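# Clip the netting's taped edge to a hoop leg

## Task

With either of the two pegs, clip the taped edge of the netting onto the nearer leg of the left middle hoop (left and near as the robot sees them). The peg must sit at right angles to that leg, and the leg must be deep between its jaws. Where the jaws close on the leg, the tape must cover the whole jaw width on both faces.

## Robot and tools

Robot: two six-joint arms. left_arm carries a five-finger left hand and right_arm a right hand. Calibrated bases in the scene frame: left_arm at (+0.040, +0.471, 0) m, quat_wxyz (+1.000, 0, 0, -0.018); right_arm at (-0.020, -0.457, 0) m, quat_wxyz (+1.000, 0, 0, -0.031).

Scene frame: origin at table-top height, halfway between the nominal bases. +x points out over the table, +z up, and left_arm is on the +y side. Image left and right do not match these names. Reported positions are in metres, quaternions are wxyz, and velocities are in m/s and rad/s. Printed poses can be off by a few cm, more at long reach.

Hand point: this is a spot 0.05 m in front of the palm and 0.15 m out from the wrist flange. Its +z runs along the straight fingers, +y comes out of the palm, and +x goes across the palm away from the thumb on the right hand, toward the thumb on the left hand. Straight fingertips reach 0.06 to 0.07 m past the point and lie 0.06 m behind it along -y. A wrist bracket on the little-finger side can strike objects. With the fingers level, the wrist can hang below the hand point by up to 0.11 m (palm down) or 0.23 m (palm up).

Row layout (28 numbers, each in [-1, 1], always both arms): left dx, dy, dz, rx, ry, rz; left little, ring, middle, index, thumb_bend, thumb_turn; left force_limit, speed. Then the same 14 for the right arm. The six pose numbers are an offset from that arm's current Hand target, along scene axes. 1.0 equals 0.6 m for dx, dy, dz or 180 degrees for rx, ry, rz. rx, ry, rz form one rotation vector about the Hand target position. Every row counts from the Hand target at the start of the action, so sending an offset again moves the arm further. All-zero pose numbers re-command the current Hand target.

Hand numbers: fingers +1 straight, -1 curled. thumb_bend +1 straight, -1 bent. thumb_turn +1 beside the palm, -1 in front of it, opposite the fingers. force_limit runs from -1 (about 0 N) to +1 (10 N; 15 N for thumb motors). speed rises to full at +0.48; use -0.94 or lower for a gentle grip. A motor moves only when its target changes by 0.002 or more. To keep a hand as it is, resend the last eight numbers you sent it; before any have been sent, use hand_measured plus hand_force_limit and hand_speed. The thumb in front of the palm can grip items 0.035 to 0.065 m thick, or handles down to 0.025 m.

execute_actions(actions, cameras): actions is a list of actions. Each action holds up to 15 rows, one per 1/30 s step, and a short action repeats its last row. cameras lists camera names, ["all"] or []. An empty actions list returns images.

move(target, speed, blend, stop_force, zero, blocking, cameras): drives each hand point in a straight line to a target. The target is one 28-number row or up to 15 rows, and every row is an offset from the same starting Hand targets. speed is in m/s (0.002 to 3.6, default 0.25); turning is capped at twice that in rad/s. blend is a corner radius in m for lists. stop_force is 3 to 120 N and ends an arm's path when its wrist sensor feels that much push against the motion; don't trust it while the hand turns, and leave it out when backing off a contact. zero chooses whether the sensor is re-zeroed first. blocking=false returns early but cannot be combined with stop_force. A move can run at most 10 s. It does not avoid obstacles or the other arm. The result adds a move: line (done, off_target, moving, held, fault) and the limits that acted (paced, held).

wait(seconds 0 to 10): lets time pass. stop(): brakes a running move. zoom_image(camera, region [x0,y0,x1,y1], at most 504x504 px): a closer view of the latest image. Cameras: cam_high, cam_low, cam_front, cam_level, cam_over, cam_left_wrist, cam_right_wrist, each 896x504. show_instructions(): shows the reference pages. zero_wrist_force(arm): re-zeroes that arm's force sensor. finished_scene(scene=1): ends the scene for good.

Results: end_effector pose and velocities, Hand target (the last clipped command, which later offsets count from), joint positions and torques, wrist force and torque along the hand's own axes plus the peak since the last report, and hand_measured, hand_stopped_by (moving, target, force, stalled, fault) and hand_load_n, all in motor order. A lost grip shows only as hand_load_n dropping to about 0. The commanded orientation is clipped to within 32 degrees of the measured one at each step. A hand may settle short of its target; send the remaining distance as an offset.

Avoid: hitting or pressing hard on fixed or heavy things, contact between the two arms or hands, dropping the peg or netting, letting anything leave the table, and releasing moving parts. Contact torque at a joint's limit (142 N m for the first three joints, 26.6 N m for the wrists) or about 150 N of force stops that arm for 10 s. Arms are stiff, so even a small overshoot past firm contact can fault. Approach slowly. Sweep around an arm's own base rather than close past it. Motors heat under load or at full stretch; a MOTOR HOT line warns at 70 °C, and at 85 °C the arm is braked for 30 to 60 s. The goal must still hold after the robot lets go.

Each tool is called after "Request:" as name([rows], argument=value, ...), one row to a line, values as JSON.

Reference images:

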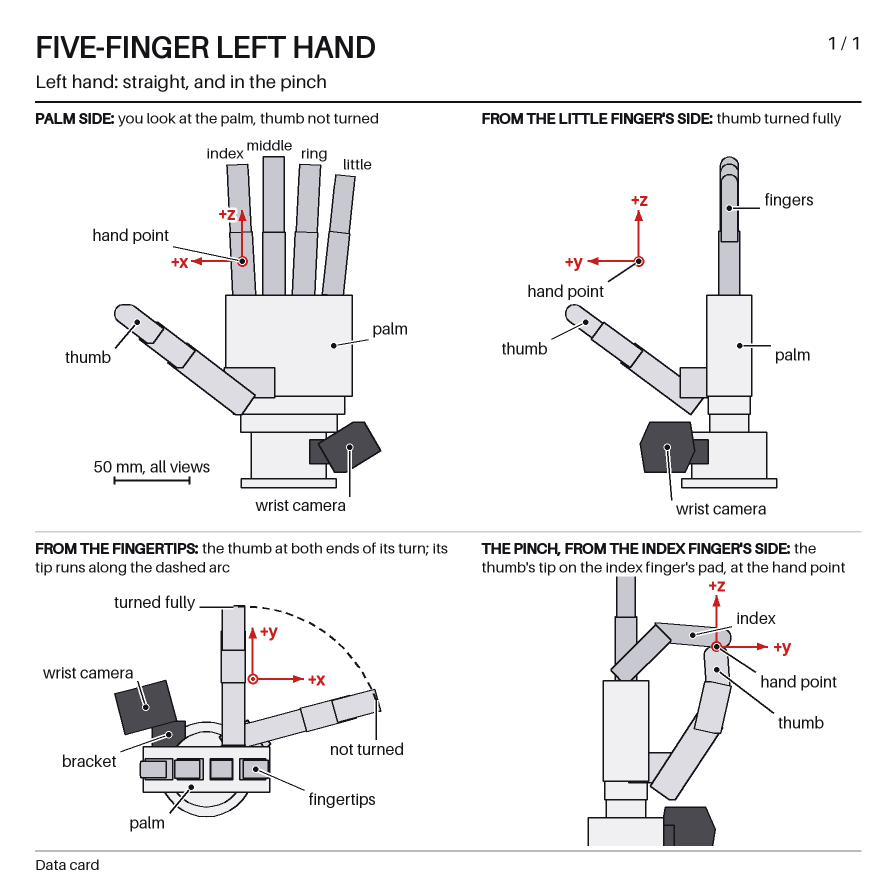

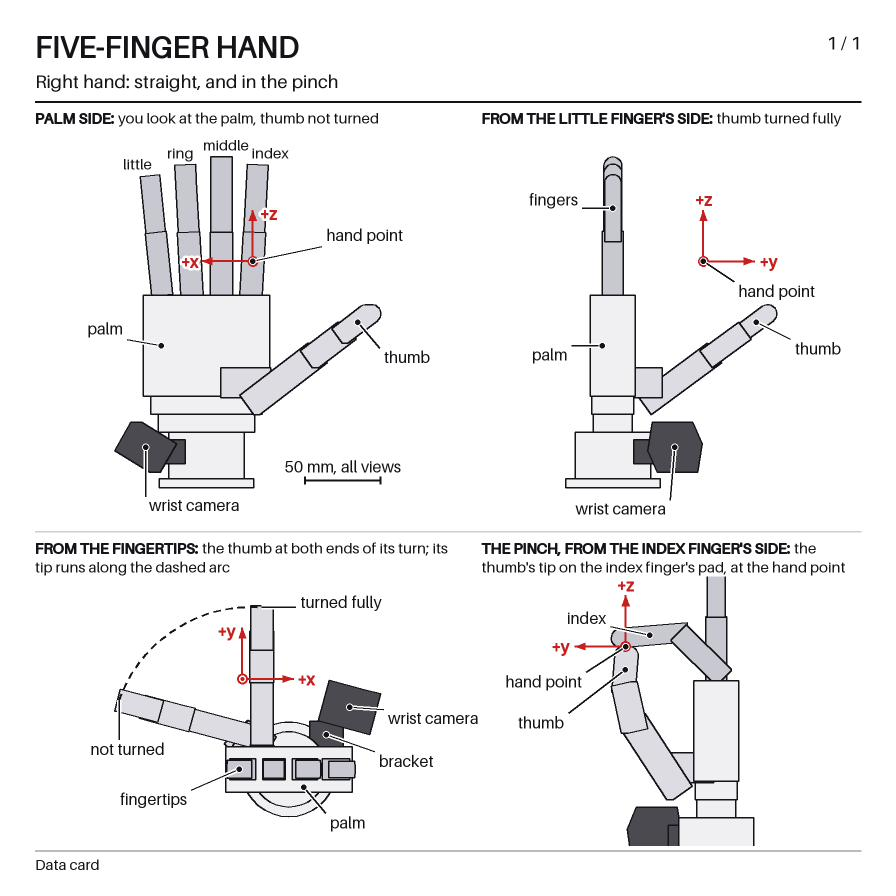

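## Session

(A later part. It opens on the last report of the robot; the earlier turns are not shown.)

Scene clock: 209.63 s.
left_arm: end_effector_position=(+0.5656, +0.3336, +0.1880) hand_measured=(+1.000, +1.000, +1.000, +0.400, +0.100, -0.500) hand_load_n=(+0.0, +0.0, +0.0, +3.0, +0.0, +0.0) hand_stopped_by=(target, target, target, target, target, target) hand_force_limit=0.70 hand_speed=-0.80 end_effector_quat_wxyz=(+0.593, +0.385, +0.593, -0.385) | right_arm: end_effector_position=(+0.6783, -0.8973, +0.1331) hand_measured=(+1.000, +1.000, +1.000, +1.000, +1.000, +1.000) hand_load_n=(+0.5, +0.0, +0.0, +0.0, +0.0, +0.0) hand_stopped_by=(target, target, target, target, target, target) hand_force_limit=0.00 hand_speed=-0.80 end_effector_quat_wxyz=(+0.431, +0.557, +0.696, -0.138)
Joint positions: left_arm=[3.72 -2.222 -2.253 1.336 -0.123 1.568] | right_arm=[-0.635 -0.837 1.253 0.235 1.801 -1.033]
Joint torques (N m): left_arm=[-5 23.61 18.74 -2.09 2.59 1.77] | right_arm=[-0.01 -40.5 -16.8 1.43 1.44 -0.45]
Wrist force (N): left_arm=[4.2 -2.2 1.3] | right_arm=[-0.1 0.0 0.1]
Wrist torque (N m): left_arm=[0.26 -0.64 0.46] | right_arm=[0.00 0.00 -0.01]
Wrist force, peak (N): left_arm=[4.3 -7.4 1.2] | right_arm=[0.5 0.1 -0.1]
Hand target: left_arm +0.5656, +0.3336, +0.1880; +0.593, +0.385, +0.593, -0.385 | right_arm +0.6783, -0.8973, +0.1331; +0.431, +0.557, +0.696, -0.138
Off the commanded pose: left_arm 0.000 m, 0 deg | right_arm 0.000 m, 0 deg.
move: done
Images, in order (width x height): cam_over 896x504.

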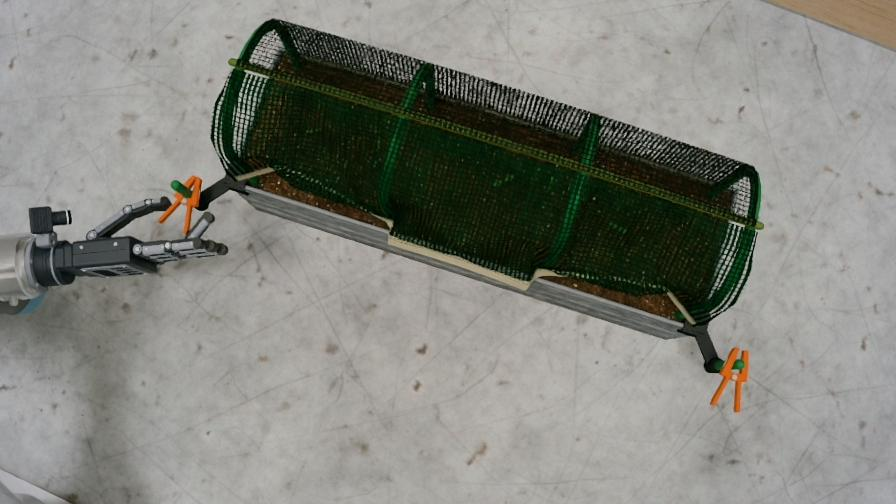

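Request:
move(target=[0,0,0,0,0,0, 1,1,1,0.40,-0.33,-0.5, 1.0,-0.6, 0,0,0,0,0,0, 1,1,1,1,1,1,0,-0.8], cameras=["cam_over","cam_left_wrist"])

Request:
zoom_image(camera="cam_over", region=[132, 168, 212, 248])

Scene clock: 210.57 s.
left_arm: end_effector_position=(+0.5656, +0.3336, +0.1880) hand_measured=(+1.000, +1.000, +1.000, +0.402, -0.190, -0.500) hand_load_n=(+0.0, +0.0, +0.0, +9.0, +14.0, +1.0) hand_stopped_by=(target, target, target, target, force, target) hand_force_limit=1.00 hand_speed=-0.60 end_effector_quat_wxyz=(+0.593, +0.385, +0.593, -0.385) | right_arm: end_effector_position=(+0.6783, -0.8973, +0.1331) hand_measured=(+1.000, +1.000, +1.000, +1.000, +1.000, +1.000) hand_load_n=(+0.0, +0.0, +0.0, +0.0, +0.0, +0.0) hand_stopped_by=(target, target, target, target, target, target) hand_force_limit=0.00 hand_speed=-0.80 end_effector_quat_wxyz=(+0.431, +0.557, +0.696, -0.138)
Joint positions: left_arm=[3.72 -2.222 -2.253 1.336 -0.123 1.568] | right_arm=[-0.635 -0.837 1.253 0.235 1.801 -1.033]
Joint torques (N m): left_arm=[-1.6 25.1 15.18 -1.59 -0.07 1.58] | right_arm=[0.63 -40.05 -17.59 1.53 1.33 -0.43]
Wrist force (N): left_arm=[4.9 3.6 1.9] | right_arm=[-0.1 0.1 0.0]
Wrist torque (N m): left_arm=[0.34 -0.65 0.39] | right_arm=[0.03 0.01 0.00]
Wrist force, peak (N): left_arm=[5.3 5.2 2.3] | right_arm=[0.3 0.4 0.2]
Hand target: left_arm +0.5656, +0.3336, +0.1880; +0.593, +0.385, +0.593, -0.385 | right_arm +0.6783, -0.8973, +0.1331; +0.431, +0.557, +0.696, -0.138
Off the commanded pose: left_arm 0.000 m, 0 deg | right_arm 0.000 m, 0 deg.
move: done
Images, in order (width x height): cam_over 896x504, cam_left_wrist 896x504.

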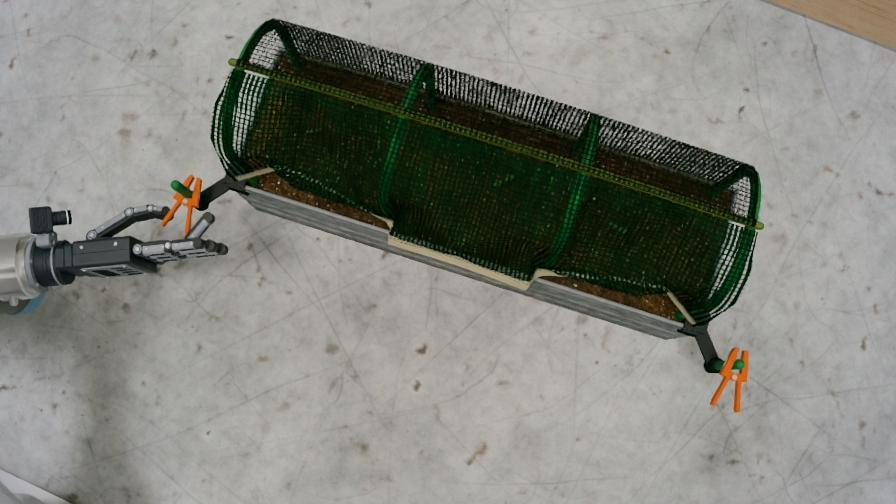

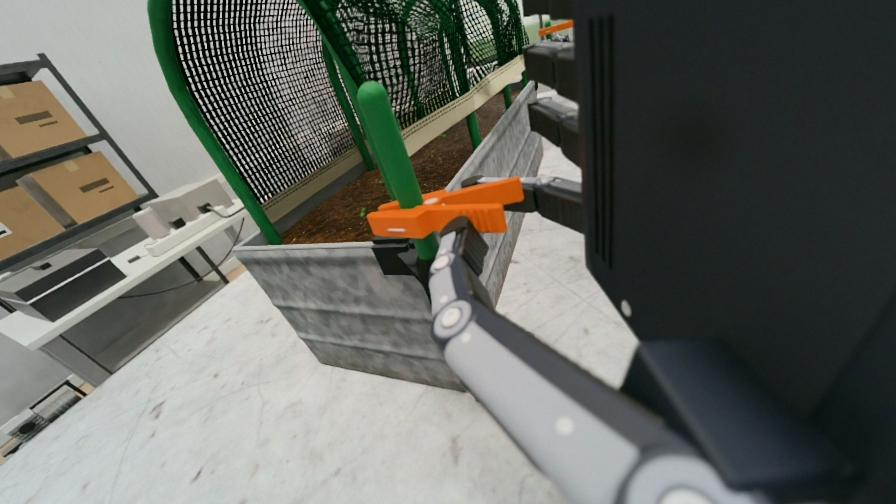

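Scaled by 6.300 from the camera's 896x504 image, which has a finer 1280x720 frame.

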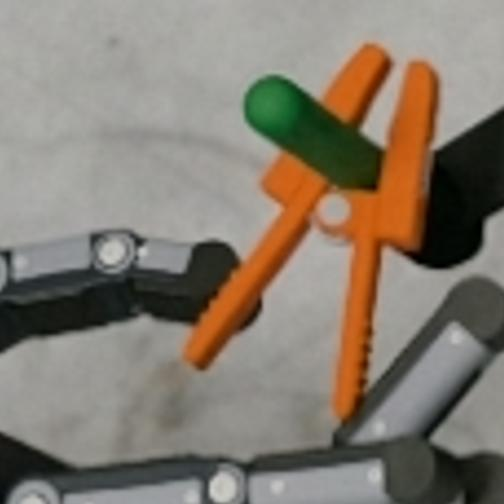

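Request:
move([
  [0,0,0,0,0,0, 1,1,1,0.30,-0.33,-0.5, 1.0,-0.3, 0,0,0,0,0,0, 1,1,1,1,1,1,0,-0.8],
  [-0.0023,-0.0010,0,0,0,0, 1,1,1,0.30,-0.33,-0.5, 1.0,-0.3, 0,0,0,0,0,0, 1,1,1,1,1,1,0,-0.8],
  [-0.0023,-0.0010,0,0,0,0, 1,1,1,0.28,-0.34,-0.5, 1.0,-0.3, 0,0,0,0,0,0, 1,1,1,1,1,1,0,-0.8],
], speed=0.02, cameras=["cam_over","cam_left_wrist"])

Request:
zoom_image(camera="cam_over", region=[132, 168, 212, 248])

Scene clock: 212.53 s.
left_arm: end_effector_position=(+0.5642, +0.3330, +0.1880) hand_measured=(+1.000, +1.000, +1.000, +0.292, -0.190, -0.500) hand_load_n=(+0.0, +0.0, +0.0, +11.0, +16.5, +0.0) hand_stopped_by=(target, target, target, force, force, target) hand_force_limit=1.00 hand_speed=-0.30 end_effector_quat_wxyz=(+0.593, +0.385, +0.593, -0.385) | right_arm: end_effector_position=(+0.6783, -0.8973, +0.1331) hand_measured=(+1.000, +1.000, +1.000, +1.000, +1.000, +1.000) hand_load_n=(+0.0, +0.0, +0.0, +0.0, +0.0, +0.0) hand_stopped_by=(target, target, target, target, target, target) hand_force_limit=0.00 hand_speed=-0.80 end_effector_quat_wxyz=(+0.431, +0.557, +0.696, -0.138)
Joint positions: left_arm=[3.721 -2.221 -2.257 1.339 -0.123 1.568] | right_arm=[-0.635 -0.837 1.253 0.235 1.801 -1.033]
Joint torques (N m): left_arm=[10.62 39.16 -8.36 1.2 1.62 -0.82] | right_arm=[0.41 -40.22 -17.13 1.49 1.38 -0.45]
Wrist force (N): left_arm=[4.6 1.4 0.7] | right_arm=[0.3 0.2 -0.1]
Wrist torque (N m): left_arm=[0.35 -0.71 0.42] | right_arm=[0.05 -0.04 0.03]
Wrist force, peak (N): left_arm=[4.3 5.5 2.0] | right_arm=[0.6 0.1 0.3]
Hand target: left_arm +0.5642, +0.3330, +0.1880; +0.593, +0.385, +0.593, -0.385 | right_arm +0.6783, -0.8973, +0.1331; +0.431, +0.557, +0.696, -0.138
Off the commanded pose: left_arm 0.000 m, 0 deg | right_arm 0.000 m, 0 deg.
move: done
Images, in order (width x height): cam_over 896x504, cam_left_wrist 896x504.

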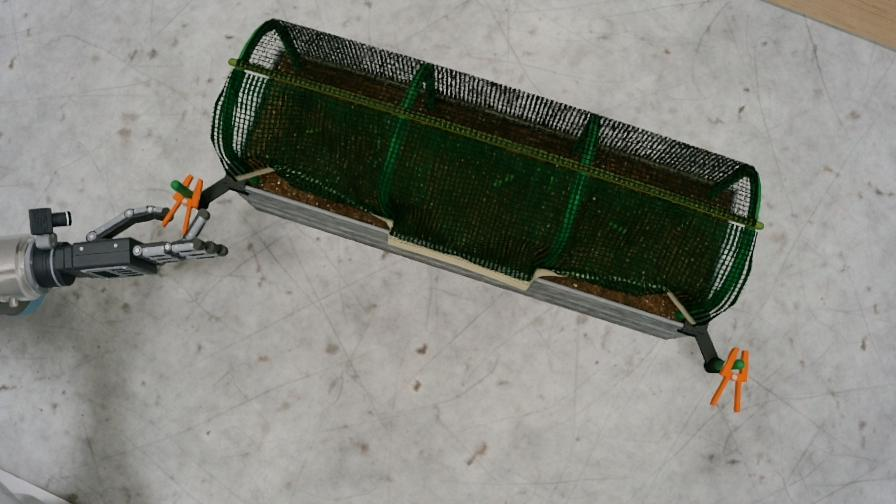

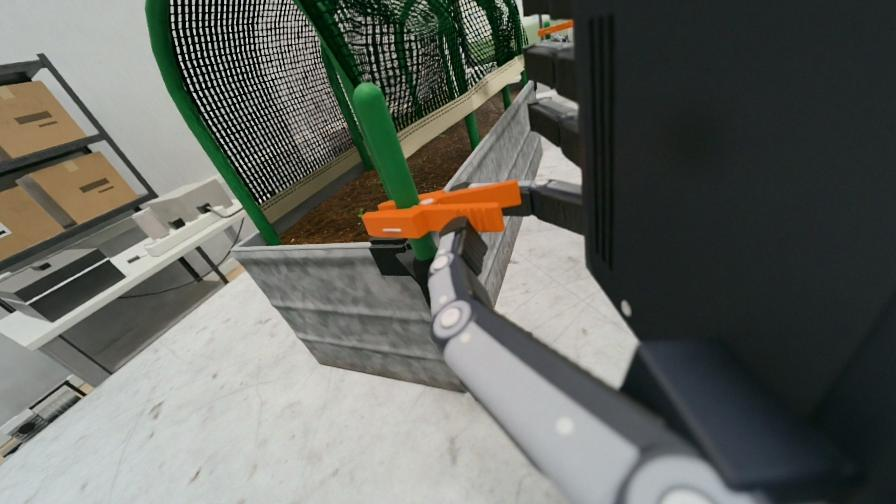

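Scaled by 6.300 from the camera's 896x504 image, which has a finer 1280x720 frame.

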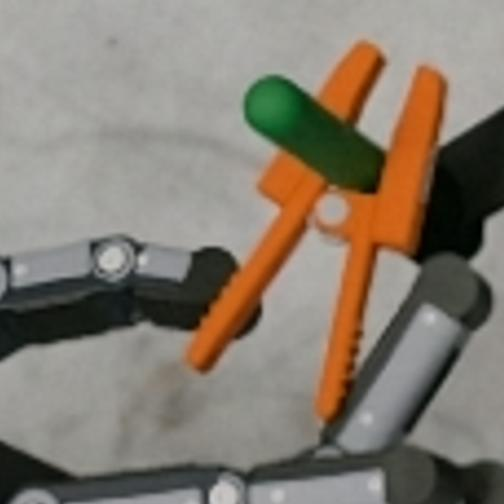

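Request:
move([
  [-0.0046,-0.0020,0,0,0,0, 1,1,1,0.28,-0.34,-0.5, 1.0,-0.3, 0,0,0,0,0,0, 1,1,1,1,1,1,0,-0.8],
  [-0.0046,-0.0020,0,0,0,0, 1,1,1,0.26,-0.33,-0.5, 1.0,-0.3, 0,0,0,0,0,0, 1,1,1,1,1,1,0,-0.8],
], speed=0.02, cameras=["cam_over","cam_left_wrist"])

Request:
zoom_image(camera="cam_over", region=[132, 168, 212, 248])

Scene clock: 214.03 s.
left_arm: end_effector_position=(+0.5615, +0.3318, +0.1880) hand_measured=(+1.000, +1.000, +1.000, +0.266, -0.190, -0.500) hand_load_n=(+0.0, +0.0, +0.0, +10.0, +16.5, +0.0) hand_stopped_by=(target, target, target, force, force, target) hand_force_limit=1.00 hand_speed=-0.30 end_effector_quat_wxyz=(+0.593, +0.385, +0.593, -0.385) | right_arm: end_effector_position=(+0.6783, -0.8973, +0.1331) hand_measured=(+1.000, +1.000, +1.000, +1.000, +1.000, +1.000) hand_load_n=(+0.0, +0.0, +0.0, +0.0, +0.0, +0.0) hand_stopped_by=(target, target, target, target, target, target) hand_force_limit=0.00 hand_speed=-0.80 end_effector_quat_wxyz=(+0.431, +0.557, +0.696, -0.138)
Joint positions: left_arm=[3.722 -2.219 -2.265 1.345 -0.125 1.568] | right_arm=[-0.635 -0.837 1.253 0.235 1.801 -1.033]
Joint torques (N m): left_arm=[9.09 39.19 -8.46 1.57 -0.31 -1.28] | right_arm=[0.17 -40.11 -17.05 1.4 1.44 -0.53]
Wrist force (N): left_arm=[4.3 4.0 -0.1] | right_arm=[0.1 0.2 -0.1]
Wrist torque (N m): left_arm=[0.37 -0.71 0.38] | right_arm=[0.04 -0.02 0.01]
Wrist force, peak (N): left_arm=[4.2 5.9 -0.1] | right_arm=[0.3 0.3 0.0]
Hand target: left_arm +0.5615, +0.3318, +0.1880; +0.593, +0.385, +0.593, -0.385 | right_arm +0.6783, -0.8973, +0.1331; +0.431, +0.557, +0.696, -0.138
Off the commanded pose: left_arm 0.000 m, 0 deg | right_arm 0.000 m, 0 deg.
move: done
Images, in order (width x height): cam_over 896x504, cam_left_wrist 896x504.

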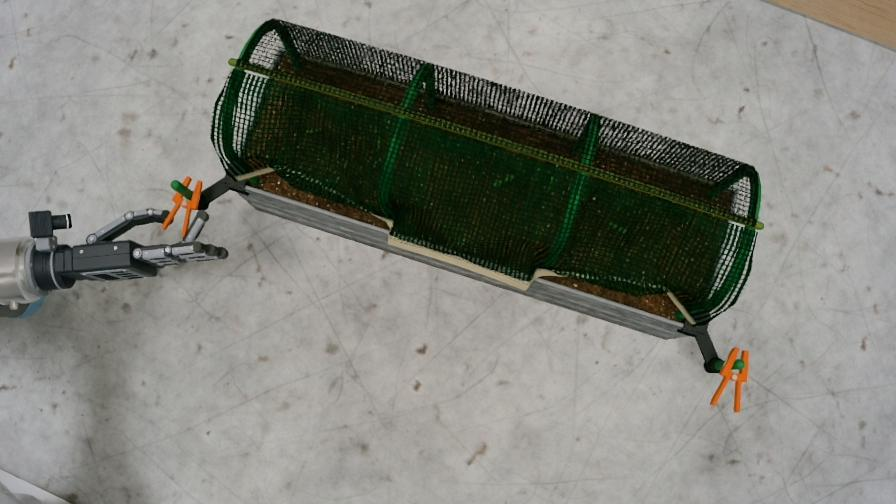

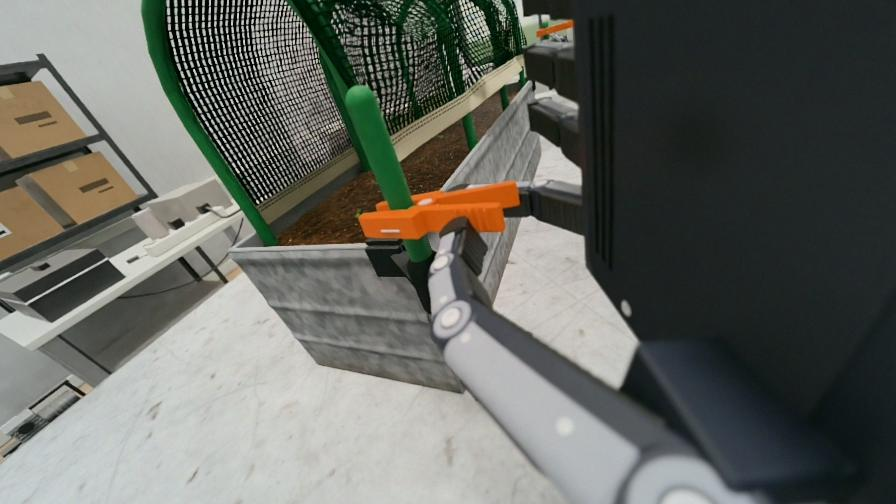

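Scaled by 6.300 from the camera's 896x504 image, which has a finer 1280x720 frame.

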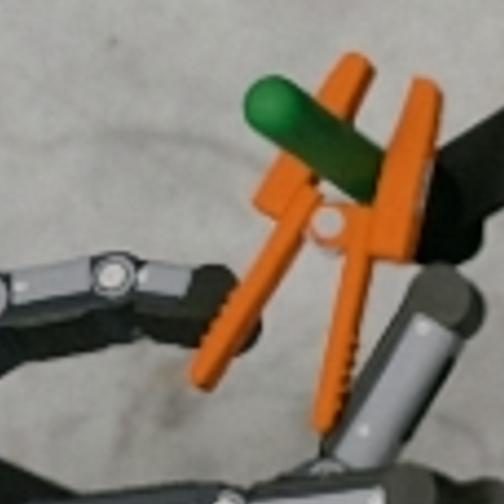

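Request:
move(target=[-0.0167,0,0,0,0,0, 1,1,1,0.26,-0.33,-0.5, 1.0,-0.3, 0,0,0,0,0,0, 1,1,1,1,1,1,0,-0.8], speed=0.02, cameras=["cam_over","cam_left_wrist"])

Request:
zoom_image(camera="cam_over", region=[132, 168, 212, 248])

Scene clock: 215.27 s.
left_arm: end_effector_position=(+0.5516, +0.3318, +0.1880) hand_measured=(+1.000, +1.000, +1.000, +0.266, -0.190, -0.500) hand_load_n=(+0.0, +0.0, +0.0, +7.5, +14.0, +1.0) hand_stopped_by=(target, target, target, force, force, target) hand_force_limit=1.00 hand_speed=-0.30 end_effector_quat_wxyz=(+0.593, +0.385, +0.593, -0.385) | right_arm: end_effector_position=(+0.6783, -0.8973, +0.1331) hand_measured=(+1.000, +1.000, +1.000, +1.000, +1.000, +1.000) hand_load_n=(+0.0, -0.5, +0.5, +0.0, +0.0, +0.0) hand_stopped_by=(target, target, target, target, target, target) hand_force_limit=0.00 hand_speed=-0.80 end_effector_quat_wxyz=(+0.431, +0.557, +0.696, -0.138)
Joint positions: left_arm=[3.737 -2.212 -2.294 1.366 -0.14 1.568] | right_arm=[-0.635 -0.837 1.253 0.235 1.801 -1.033]
Joint torques (N m): left_arm=[11.54 38.31 -9.22 1.74 -1.73 -1.65] | right_arm=[0.44 -40.22 -16.91 1.41 1.42 -0.61]
Wrist force (N): left_arm=[4.4 5.8 1.5] | right_arm=[0.2 0.2 0.1]
Wrist torque (N m): left_arm=[0.38 -0.73 0.23] | right_arm=[0.04 -0.03 0.02]
Wrist force, peak (N): left_arm=[4.2 7.6 1.6] | right_arm=[0.4 0.5 0.0]
Hand target: left_arm +0.5515, +0.3318, +0.1880; +0.593, +0.385, +0.593, -0.385 | right_arm +0.6783, -0.8973, +0.1331; +0.431, +0.557, +0.696, -0.138
Off the commanded pose: left_arm 0.000 m, 0 deg | right_arm 0.000 m, 0 deg.
move: done
Images, in order (width x height): cam_over 896x504, cam_left_wrist 896x504.

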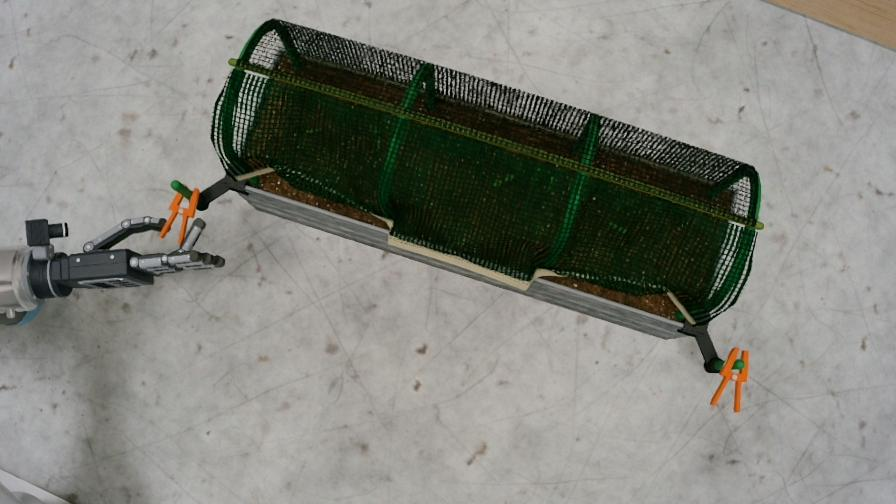

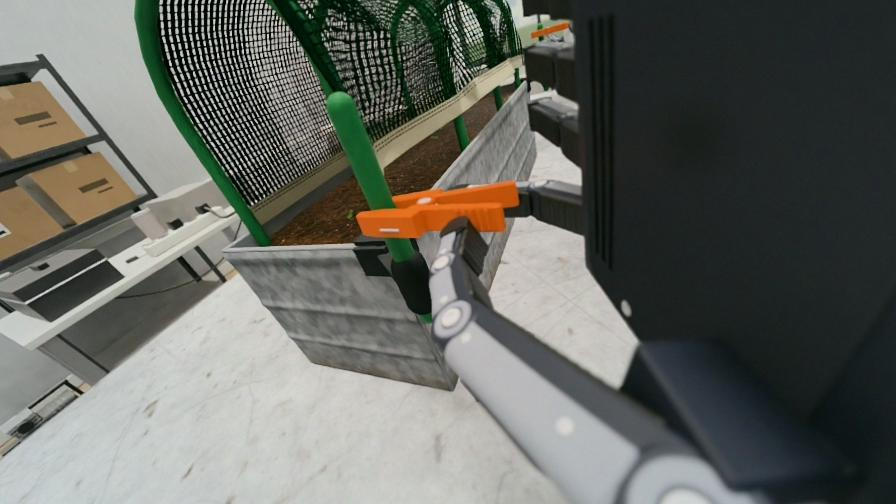

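Scaled by 6.300 from the camera's 896x504 image, which has a finer 1280x720 frame.

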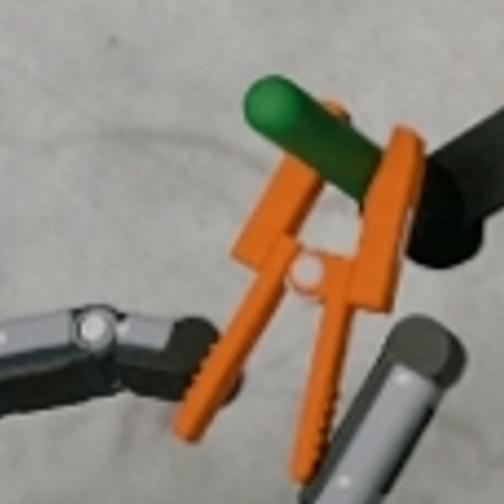

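Request:
move(target=[-0.0133,0,0,0,0,0, 1,1,1,0.26,-0.33,-0.5, 1.0,-0.3, 0,0,0,0,0,0, 1,1,1,1,1,1,0,-0.8], speed=0.02, cameras=["cam_over","cam_left_wrist"])

Request:
zoom_image(camera="cam_over", region=[132, 178, 212, 258])

Scene clock: 216.33 s.
left_arm: end_effector_position=(+0.5436, +0.3318, +0.1880) hand_measured=(+1.000, +1.000, +1.000, +0.266, -0.190, -0.500) hand_load_n=(+0.0, +0.0, +0.0, +7.0, +12.5, +1.0) hand_stopped_by=(target, target, target, force, force, target) hand_force_limit=1.00 hand_speed=-0.30 end_effector_quat_wxyz=(+0.593, +0.385, +0.593, -0.385) | right_arm: end_effector_position=(+0.6783, -0.8973, +0.1331) hand_measured=(+1.000, +1.000, +1.000, +1.000, +1.000, +1.000) hand_load_n=(+0.0, +0.0, +0.0, +0.0, +0.0, +0.0) hand_stopped_by=(target, target, target, target, target, target) hand_force_limit=0.00 hand_speed=-0.80 end_effector_quat_wxyz=(+0.431, +0.557, +0.696, -0.138)
Joint positions: left_arm=[3.75 -2.207 -2.316 1.383 -0.153 1.568] | right_arm=[-0.635 -0.837 1.253 0.235 1.801 -1.033]
Joint torques (N m): left_arm=[9.31 38.63 -9.24 1.45 -1.83 -1.35] | right_arm=[0.46 -39.65 -17.77 1.51 1.42 -0.46]
Wrist force (N): left_arm=[4.0 4.0 0.9] | right_arm=[0.1 0.2 -0.4]
Wrist torque (N m): left_arm=[0.32 -0.69 0.24] | right_arm=[0.07 0.00 0.02]
Wrist force, peak (N): left_arm=[4.2 5.9 1.6] | right_arm=[0.2 0.6 -0.1]
Hand target: left_arm +0.5435, +0.3318, +0.1880; +0.593, +0.385, +0.593, -0.385 | right_arm +0.6783, -0.8973, +0.1331; +0.431, +0.557, +0.696, -0.138
Off the commanded pose: left_arm 0.000 m, 0 deg | right_arm 0.000 m, 0 deg.
move: done
Images, in order (width x height): cam_over 896x504, cam_left_wrist 896x504.

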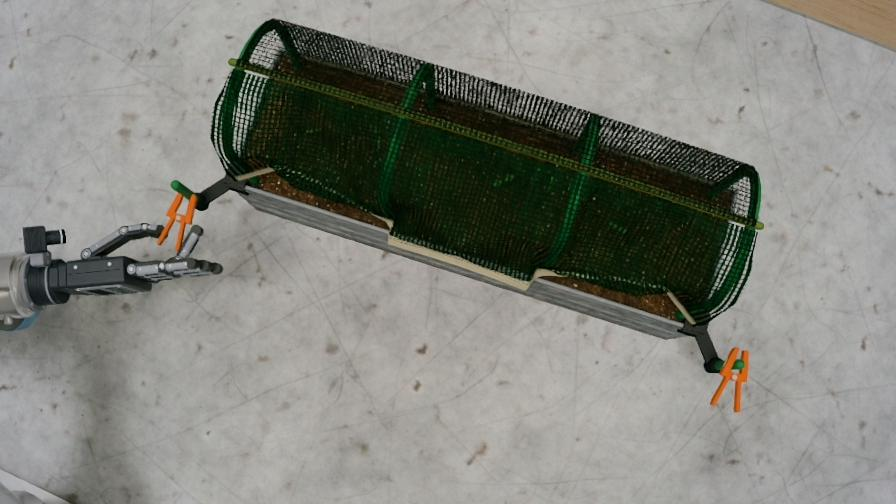

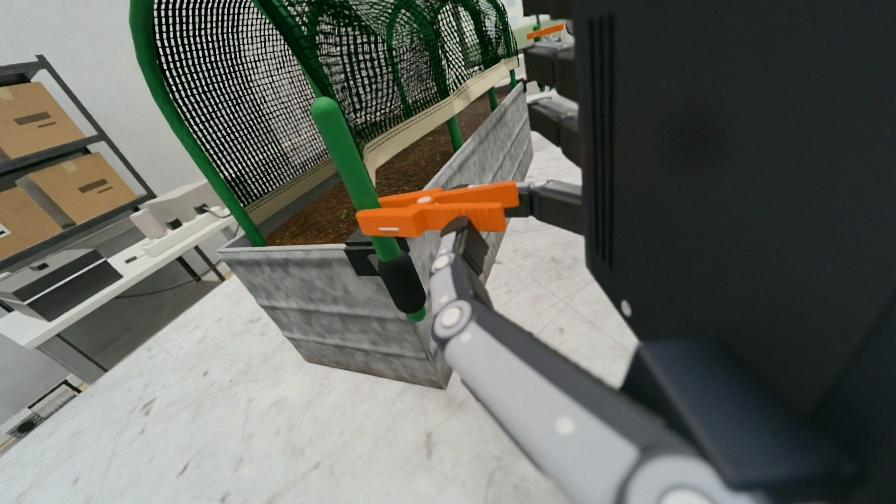

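Scaled by 6.300 from the camera's 896x504 image, which has a finer 1280x720 frame.

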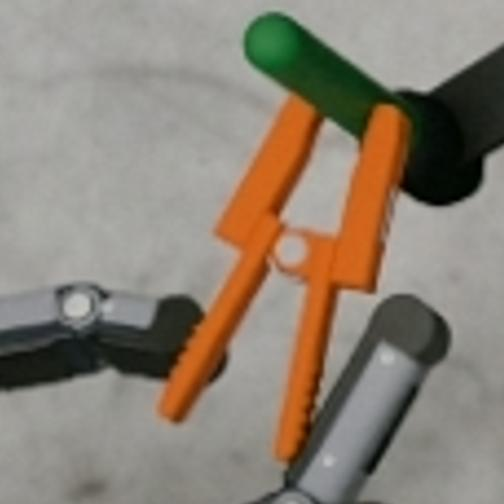

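Request:
move(target=[-0.05,0,0,0,0,0, 1,1,1,0.26,-0.33,-0.5, 1.0,-0.3, 0,0,0,0,0,0, 1,1,1,1,1,1,0,-0.8], speed=0.025, cameras=["cam_over","cam_left_wrist"])

Request:
zoom_image(camera="cam_over", region=[112, 188, 212, 288])

Scene clock: 218.20 s.
left_arm: end_effector_position=(+0.5136, +0.3318, +0.1880) hand_measured=(+1.000, +1.000, +1.000, +0.266, -0.190, -0.500) hand_load_n=(+0.0, +0.0, +0.0, +11.0, +15.5, -0.5) hand_stopped_by=(target, target, target, force, force, target) hand_force_limit=1.00 hand_speed=-0.30 end_effector_quat_wxyz=(+0.593, +0.385, +0.593, -0.385) | right_arm: end_effector_position=(+0.6783, -0.8973, +0.1331) hand_measured=(+1.000, +1.000, +1.000, +1.000, +1.000, +1.000) hand_load_n=(+0.0, +0.0, +0.0, +0.0, +0.0, +0.0) hand_stopped_by=(target, target, target, target, target, target) hand_force_limit=0.00 hand_speed=-0.80 end_effector_quat_wxyz=(+0.431, +0.557, +0.696, -0.138)
Joint positions: left_arm=[3.805 -2.19 -2.401 1.451 -0.207 1.569] | right_arm=[-0.635 -0.837 1.253 0.235 1.801 -1.033]
Joint torques (N m): left_arm=[10.57 35.53 -9.89 1.38 -1.68 -1.52] | right_arm=[0.51 -40.61 -17.4 1.56 1.56 -0.58]
Wrist force (N): left_arm=[3.9 2.4 -0.3] | right_arm=[0.1 0.5 0.0]
Wrist torque (N m): left_arm=[0.34 -0.65 0.33] | right_arm=[0.07 -0.02 0.02]
Wrist force, peak (N): left_arm=[4.2 4.1 0.6] | right_arm=[0.4 0.5 -0.3]
Hand target: left_arm +0.5135, +0.3318, +0.1880; +0.593, +0.385, +0.593, -0.385 | right_arm +0.6783, -0.8973, +0.1331; +0.431, +0.557, +0.696, -0.138
Off the commanded pose: left_arm 0.000 m, 0 deg | right_arm 0.000 m, 0 deg.
move: done
Images, in order (width x height): cam_over 896x504, cam_left_wrist 896x504.

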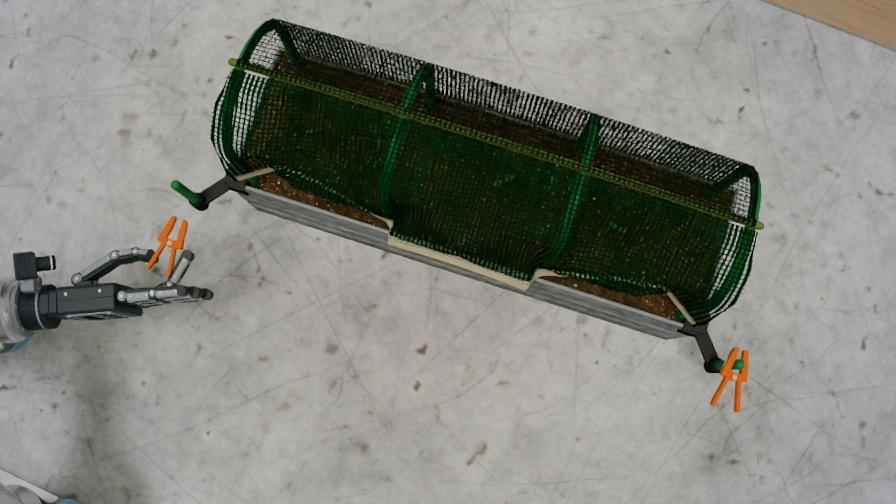

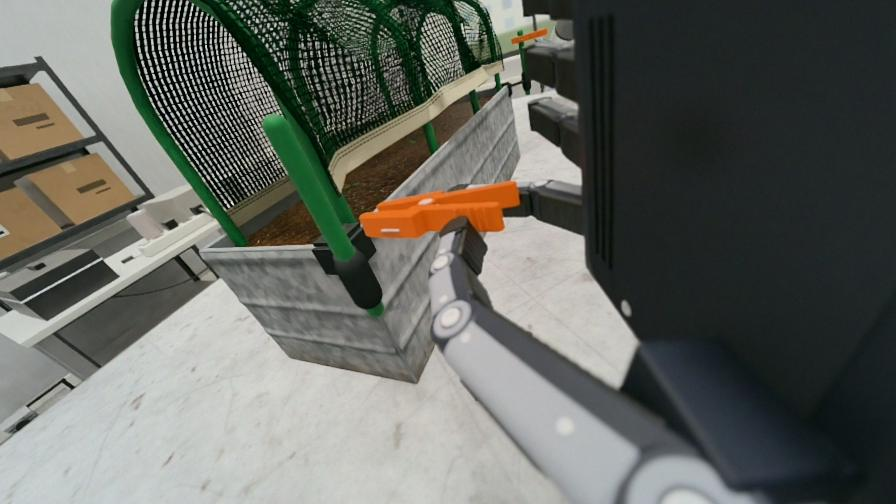

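Scaled by 5.040 from the camera's 896x504 image, which has a finer 1280x720 frame.

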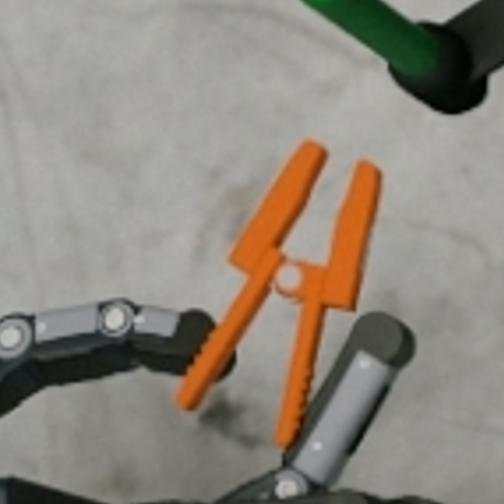

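Request:
wait(seconds=0, cameras=["all"])

Request:
zoom_image(camera="cam_level", region=[300, 200, 428, 328])

Scene clock: 218.60 s.
left_arm: end_effector_position=(+0.5135, +0.3318, +0.1880) hand_measured=(+1.000, +1.000, +1.000, +0.266, -0.190, -0.500) hand_load_n=(+0.0, +0.0, -0.5, +11.0, +15.5, -0.5) hand_stopped_by=(target, target, target, force, force, target) hand_force_limit=1.00 hand_speed=-0.30 end_effector_quat_wxyz=(+0.593, +0.385, +0.593, -0.385) | right_arm: end_effector_position=(+0.6783, -0.8973, +0.1331) hand_measured=(+1.000, +1.000, +1.000, +1.000, +1.000, +1.000) hand_load_n=(+0.0, +0.0, +0.0, +0.0, +0.0, +0.0) hand_stopped_by=(target, target, target, target, target, target) hand_force_limit=0.00 hand_speed=-0.80 end_effector_quat_wxyz=(+0.431, +0.557, +0.696, -0.138)
Joint positions: left_arm=[3.805 -2.19 -2.401 1.451 -0.208 1.569] | right_arm=[-0.635 -0.837 1.253 0.235 1.801 -1.033]
Joint torques (N m): left_arm=[9.89 36.43 -11.43 1.28 -1.47 -1.59] | right_arm=[0.32 -40.49 -17.13 1.44 1.34 -0.51]
Wrist force (N): left_arm=[3.6 2.5 -0.1] | right_arm=[0.3 -0.1 0.1]
Wrist torque (N m): left_arm=[0.34 -0.61 0.32] | right_arm=[-0.01 -0.06 0.02]
Wrist force, peak (N): left_arm=[3.9 2.7 -0.3] | right_arm=[0.4 -0.2 -0.1]
Hand target: left_arm +0.5135, +0.3318, +0.1880; +0.593, +0.385, +0.593, -0.385 | right_arm +0.6783, -0.8973, +0.1331; +0.431, +0.557, +0.696, -0.138
Off the commanded pose: left_arm 0.000 m, 0 deg | right_arm 0.000 m, 0 deg.

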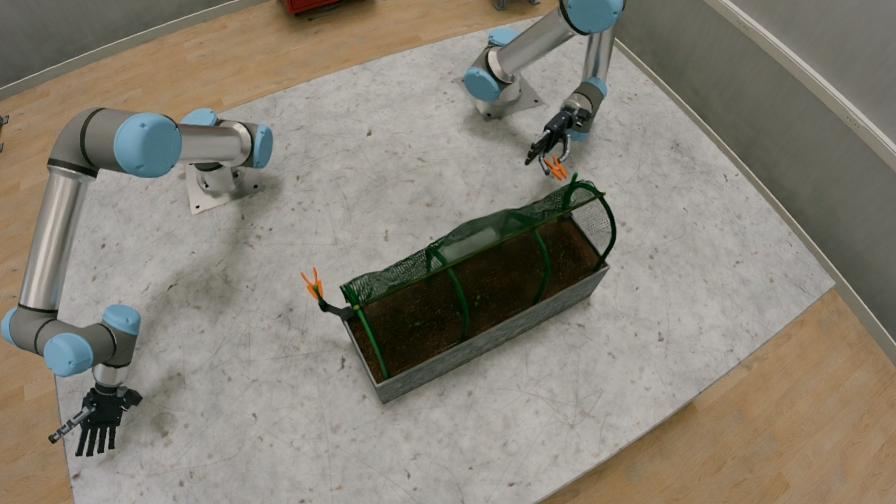

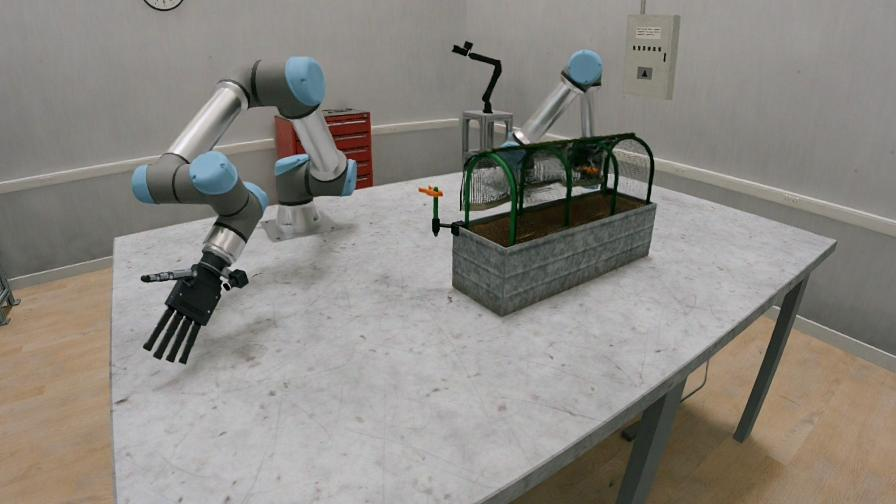

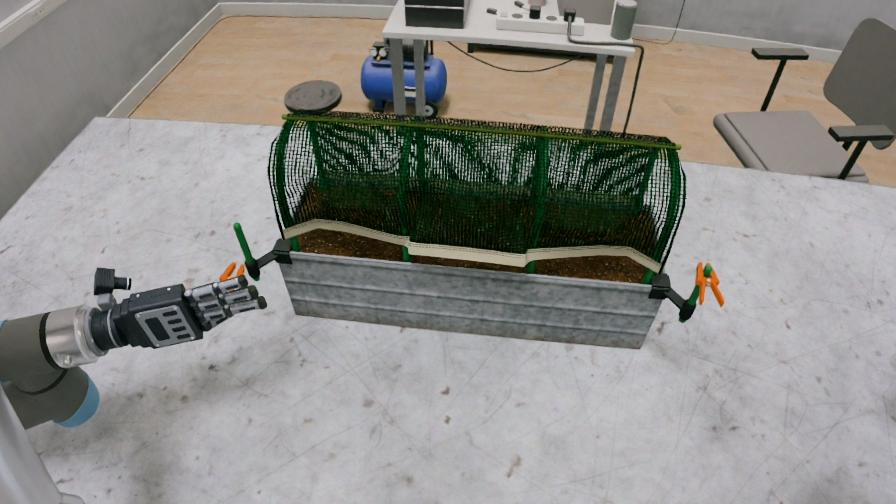

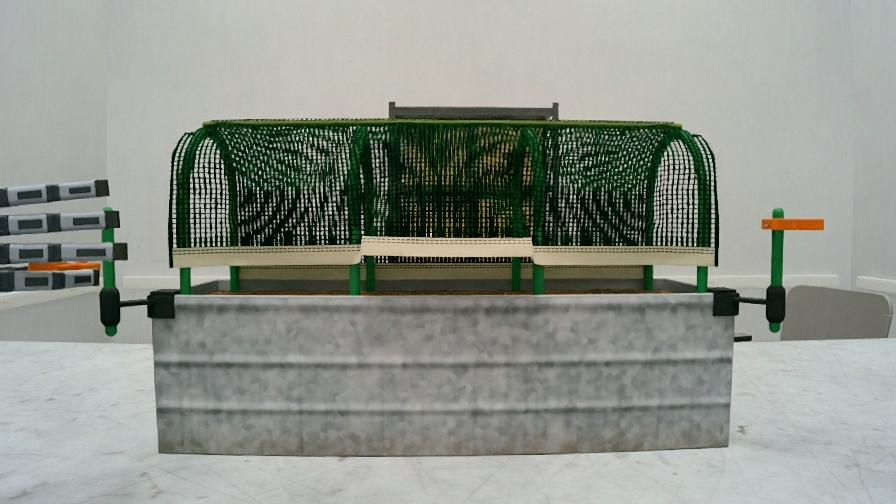

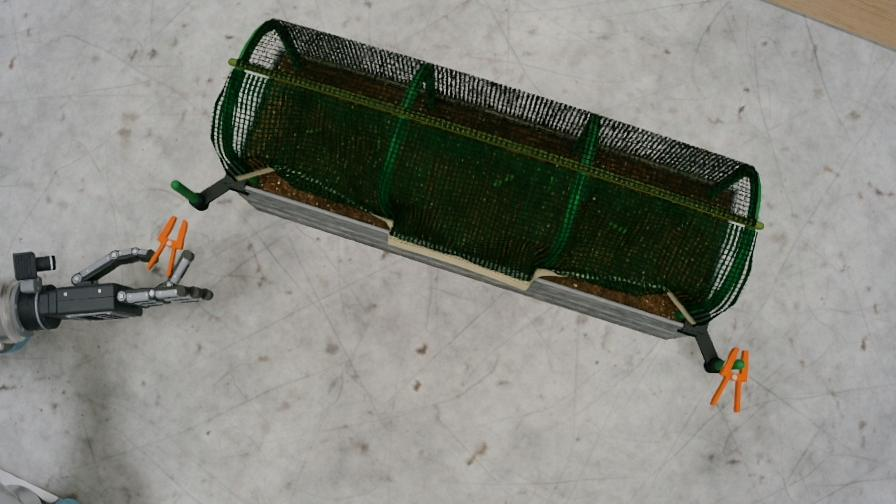

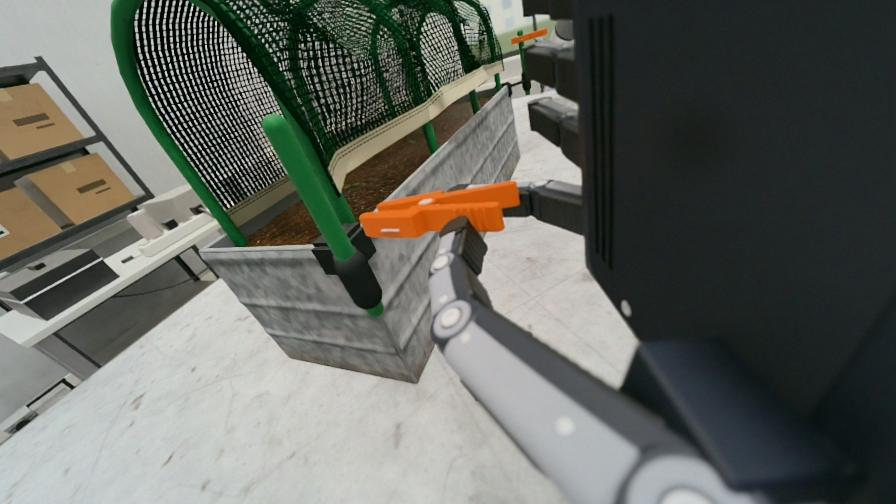

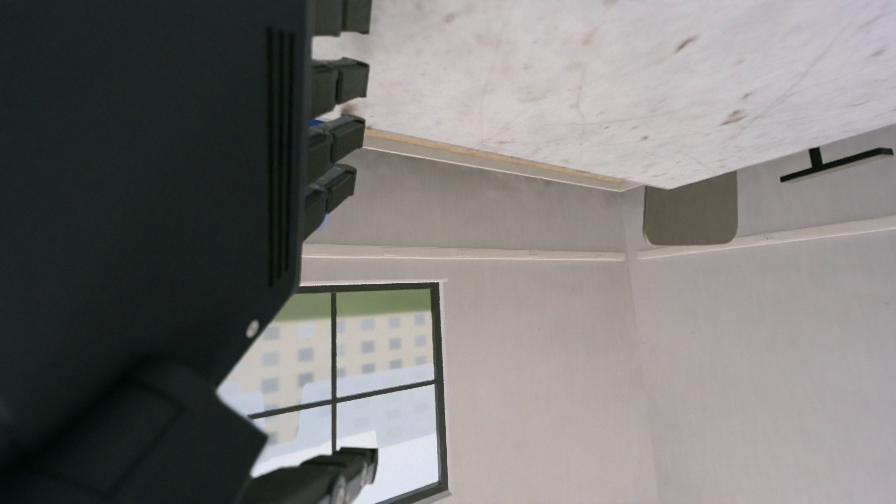

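Scaled by 3.938 from the camera's 896x504 image, which has a finer 1280x720 frame.

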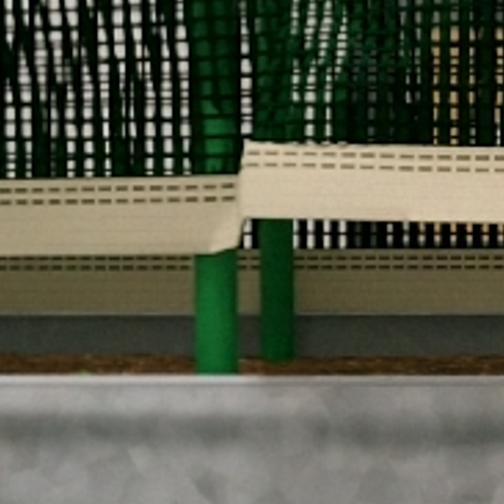

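Request:
zoom_image(camera="cam_level", region=[0, 200, 160, 340])

Request:
zoom_image(camera="cam_left_wrist", region=[320, 140, 560, 300])

Request:
zoom_image(camera="cam_front", region=[350, 190, 500, 300])

Request:
zoom_image(camera="cam_over", region=[340, 170, 460, 290])

Scaled by 3.150 from the camera's 896x504 image, which has a finer 1280x720 frame.

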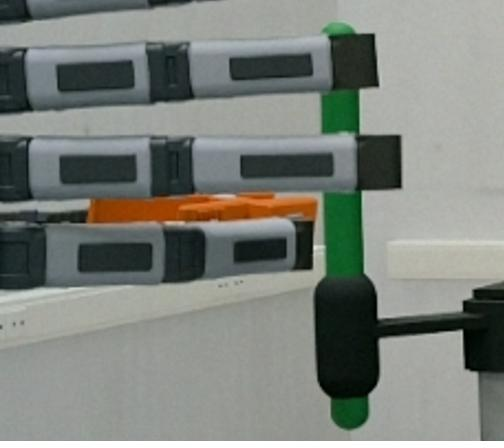

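Scaled by 2.100 from the camera's 896x504 image, which has a finer 1280x720 frame.

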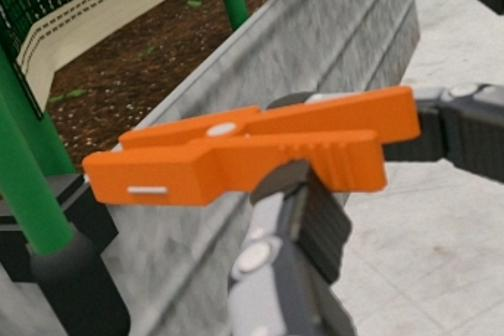

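Scaled by 3.360 from the camera's 896x504 image, which has a finer 1280x720 frame.

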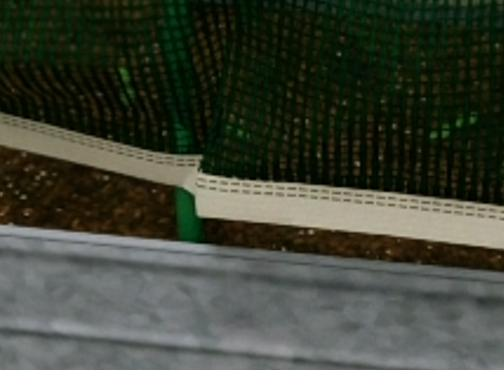

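Scaled by 4.200 from the camera's 896x504 image, which has a finer 1280x720 frame.

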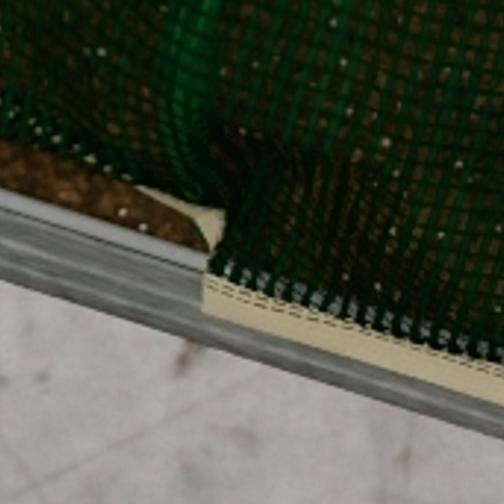

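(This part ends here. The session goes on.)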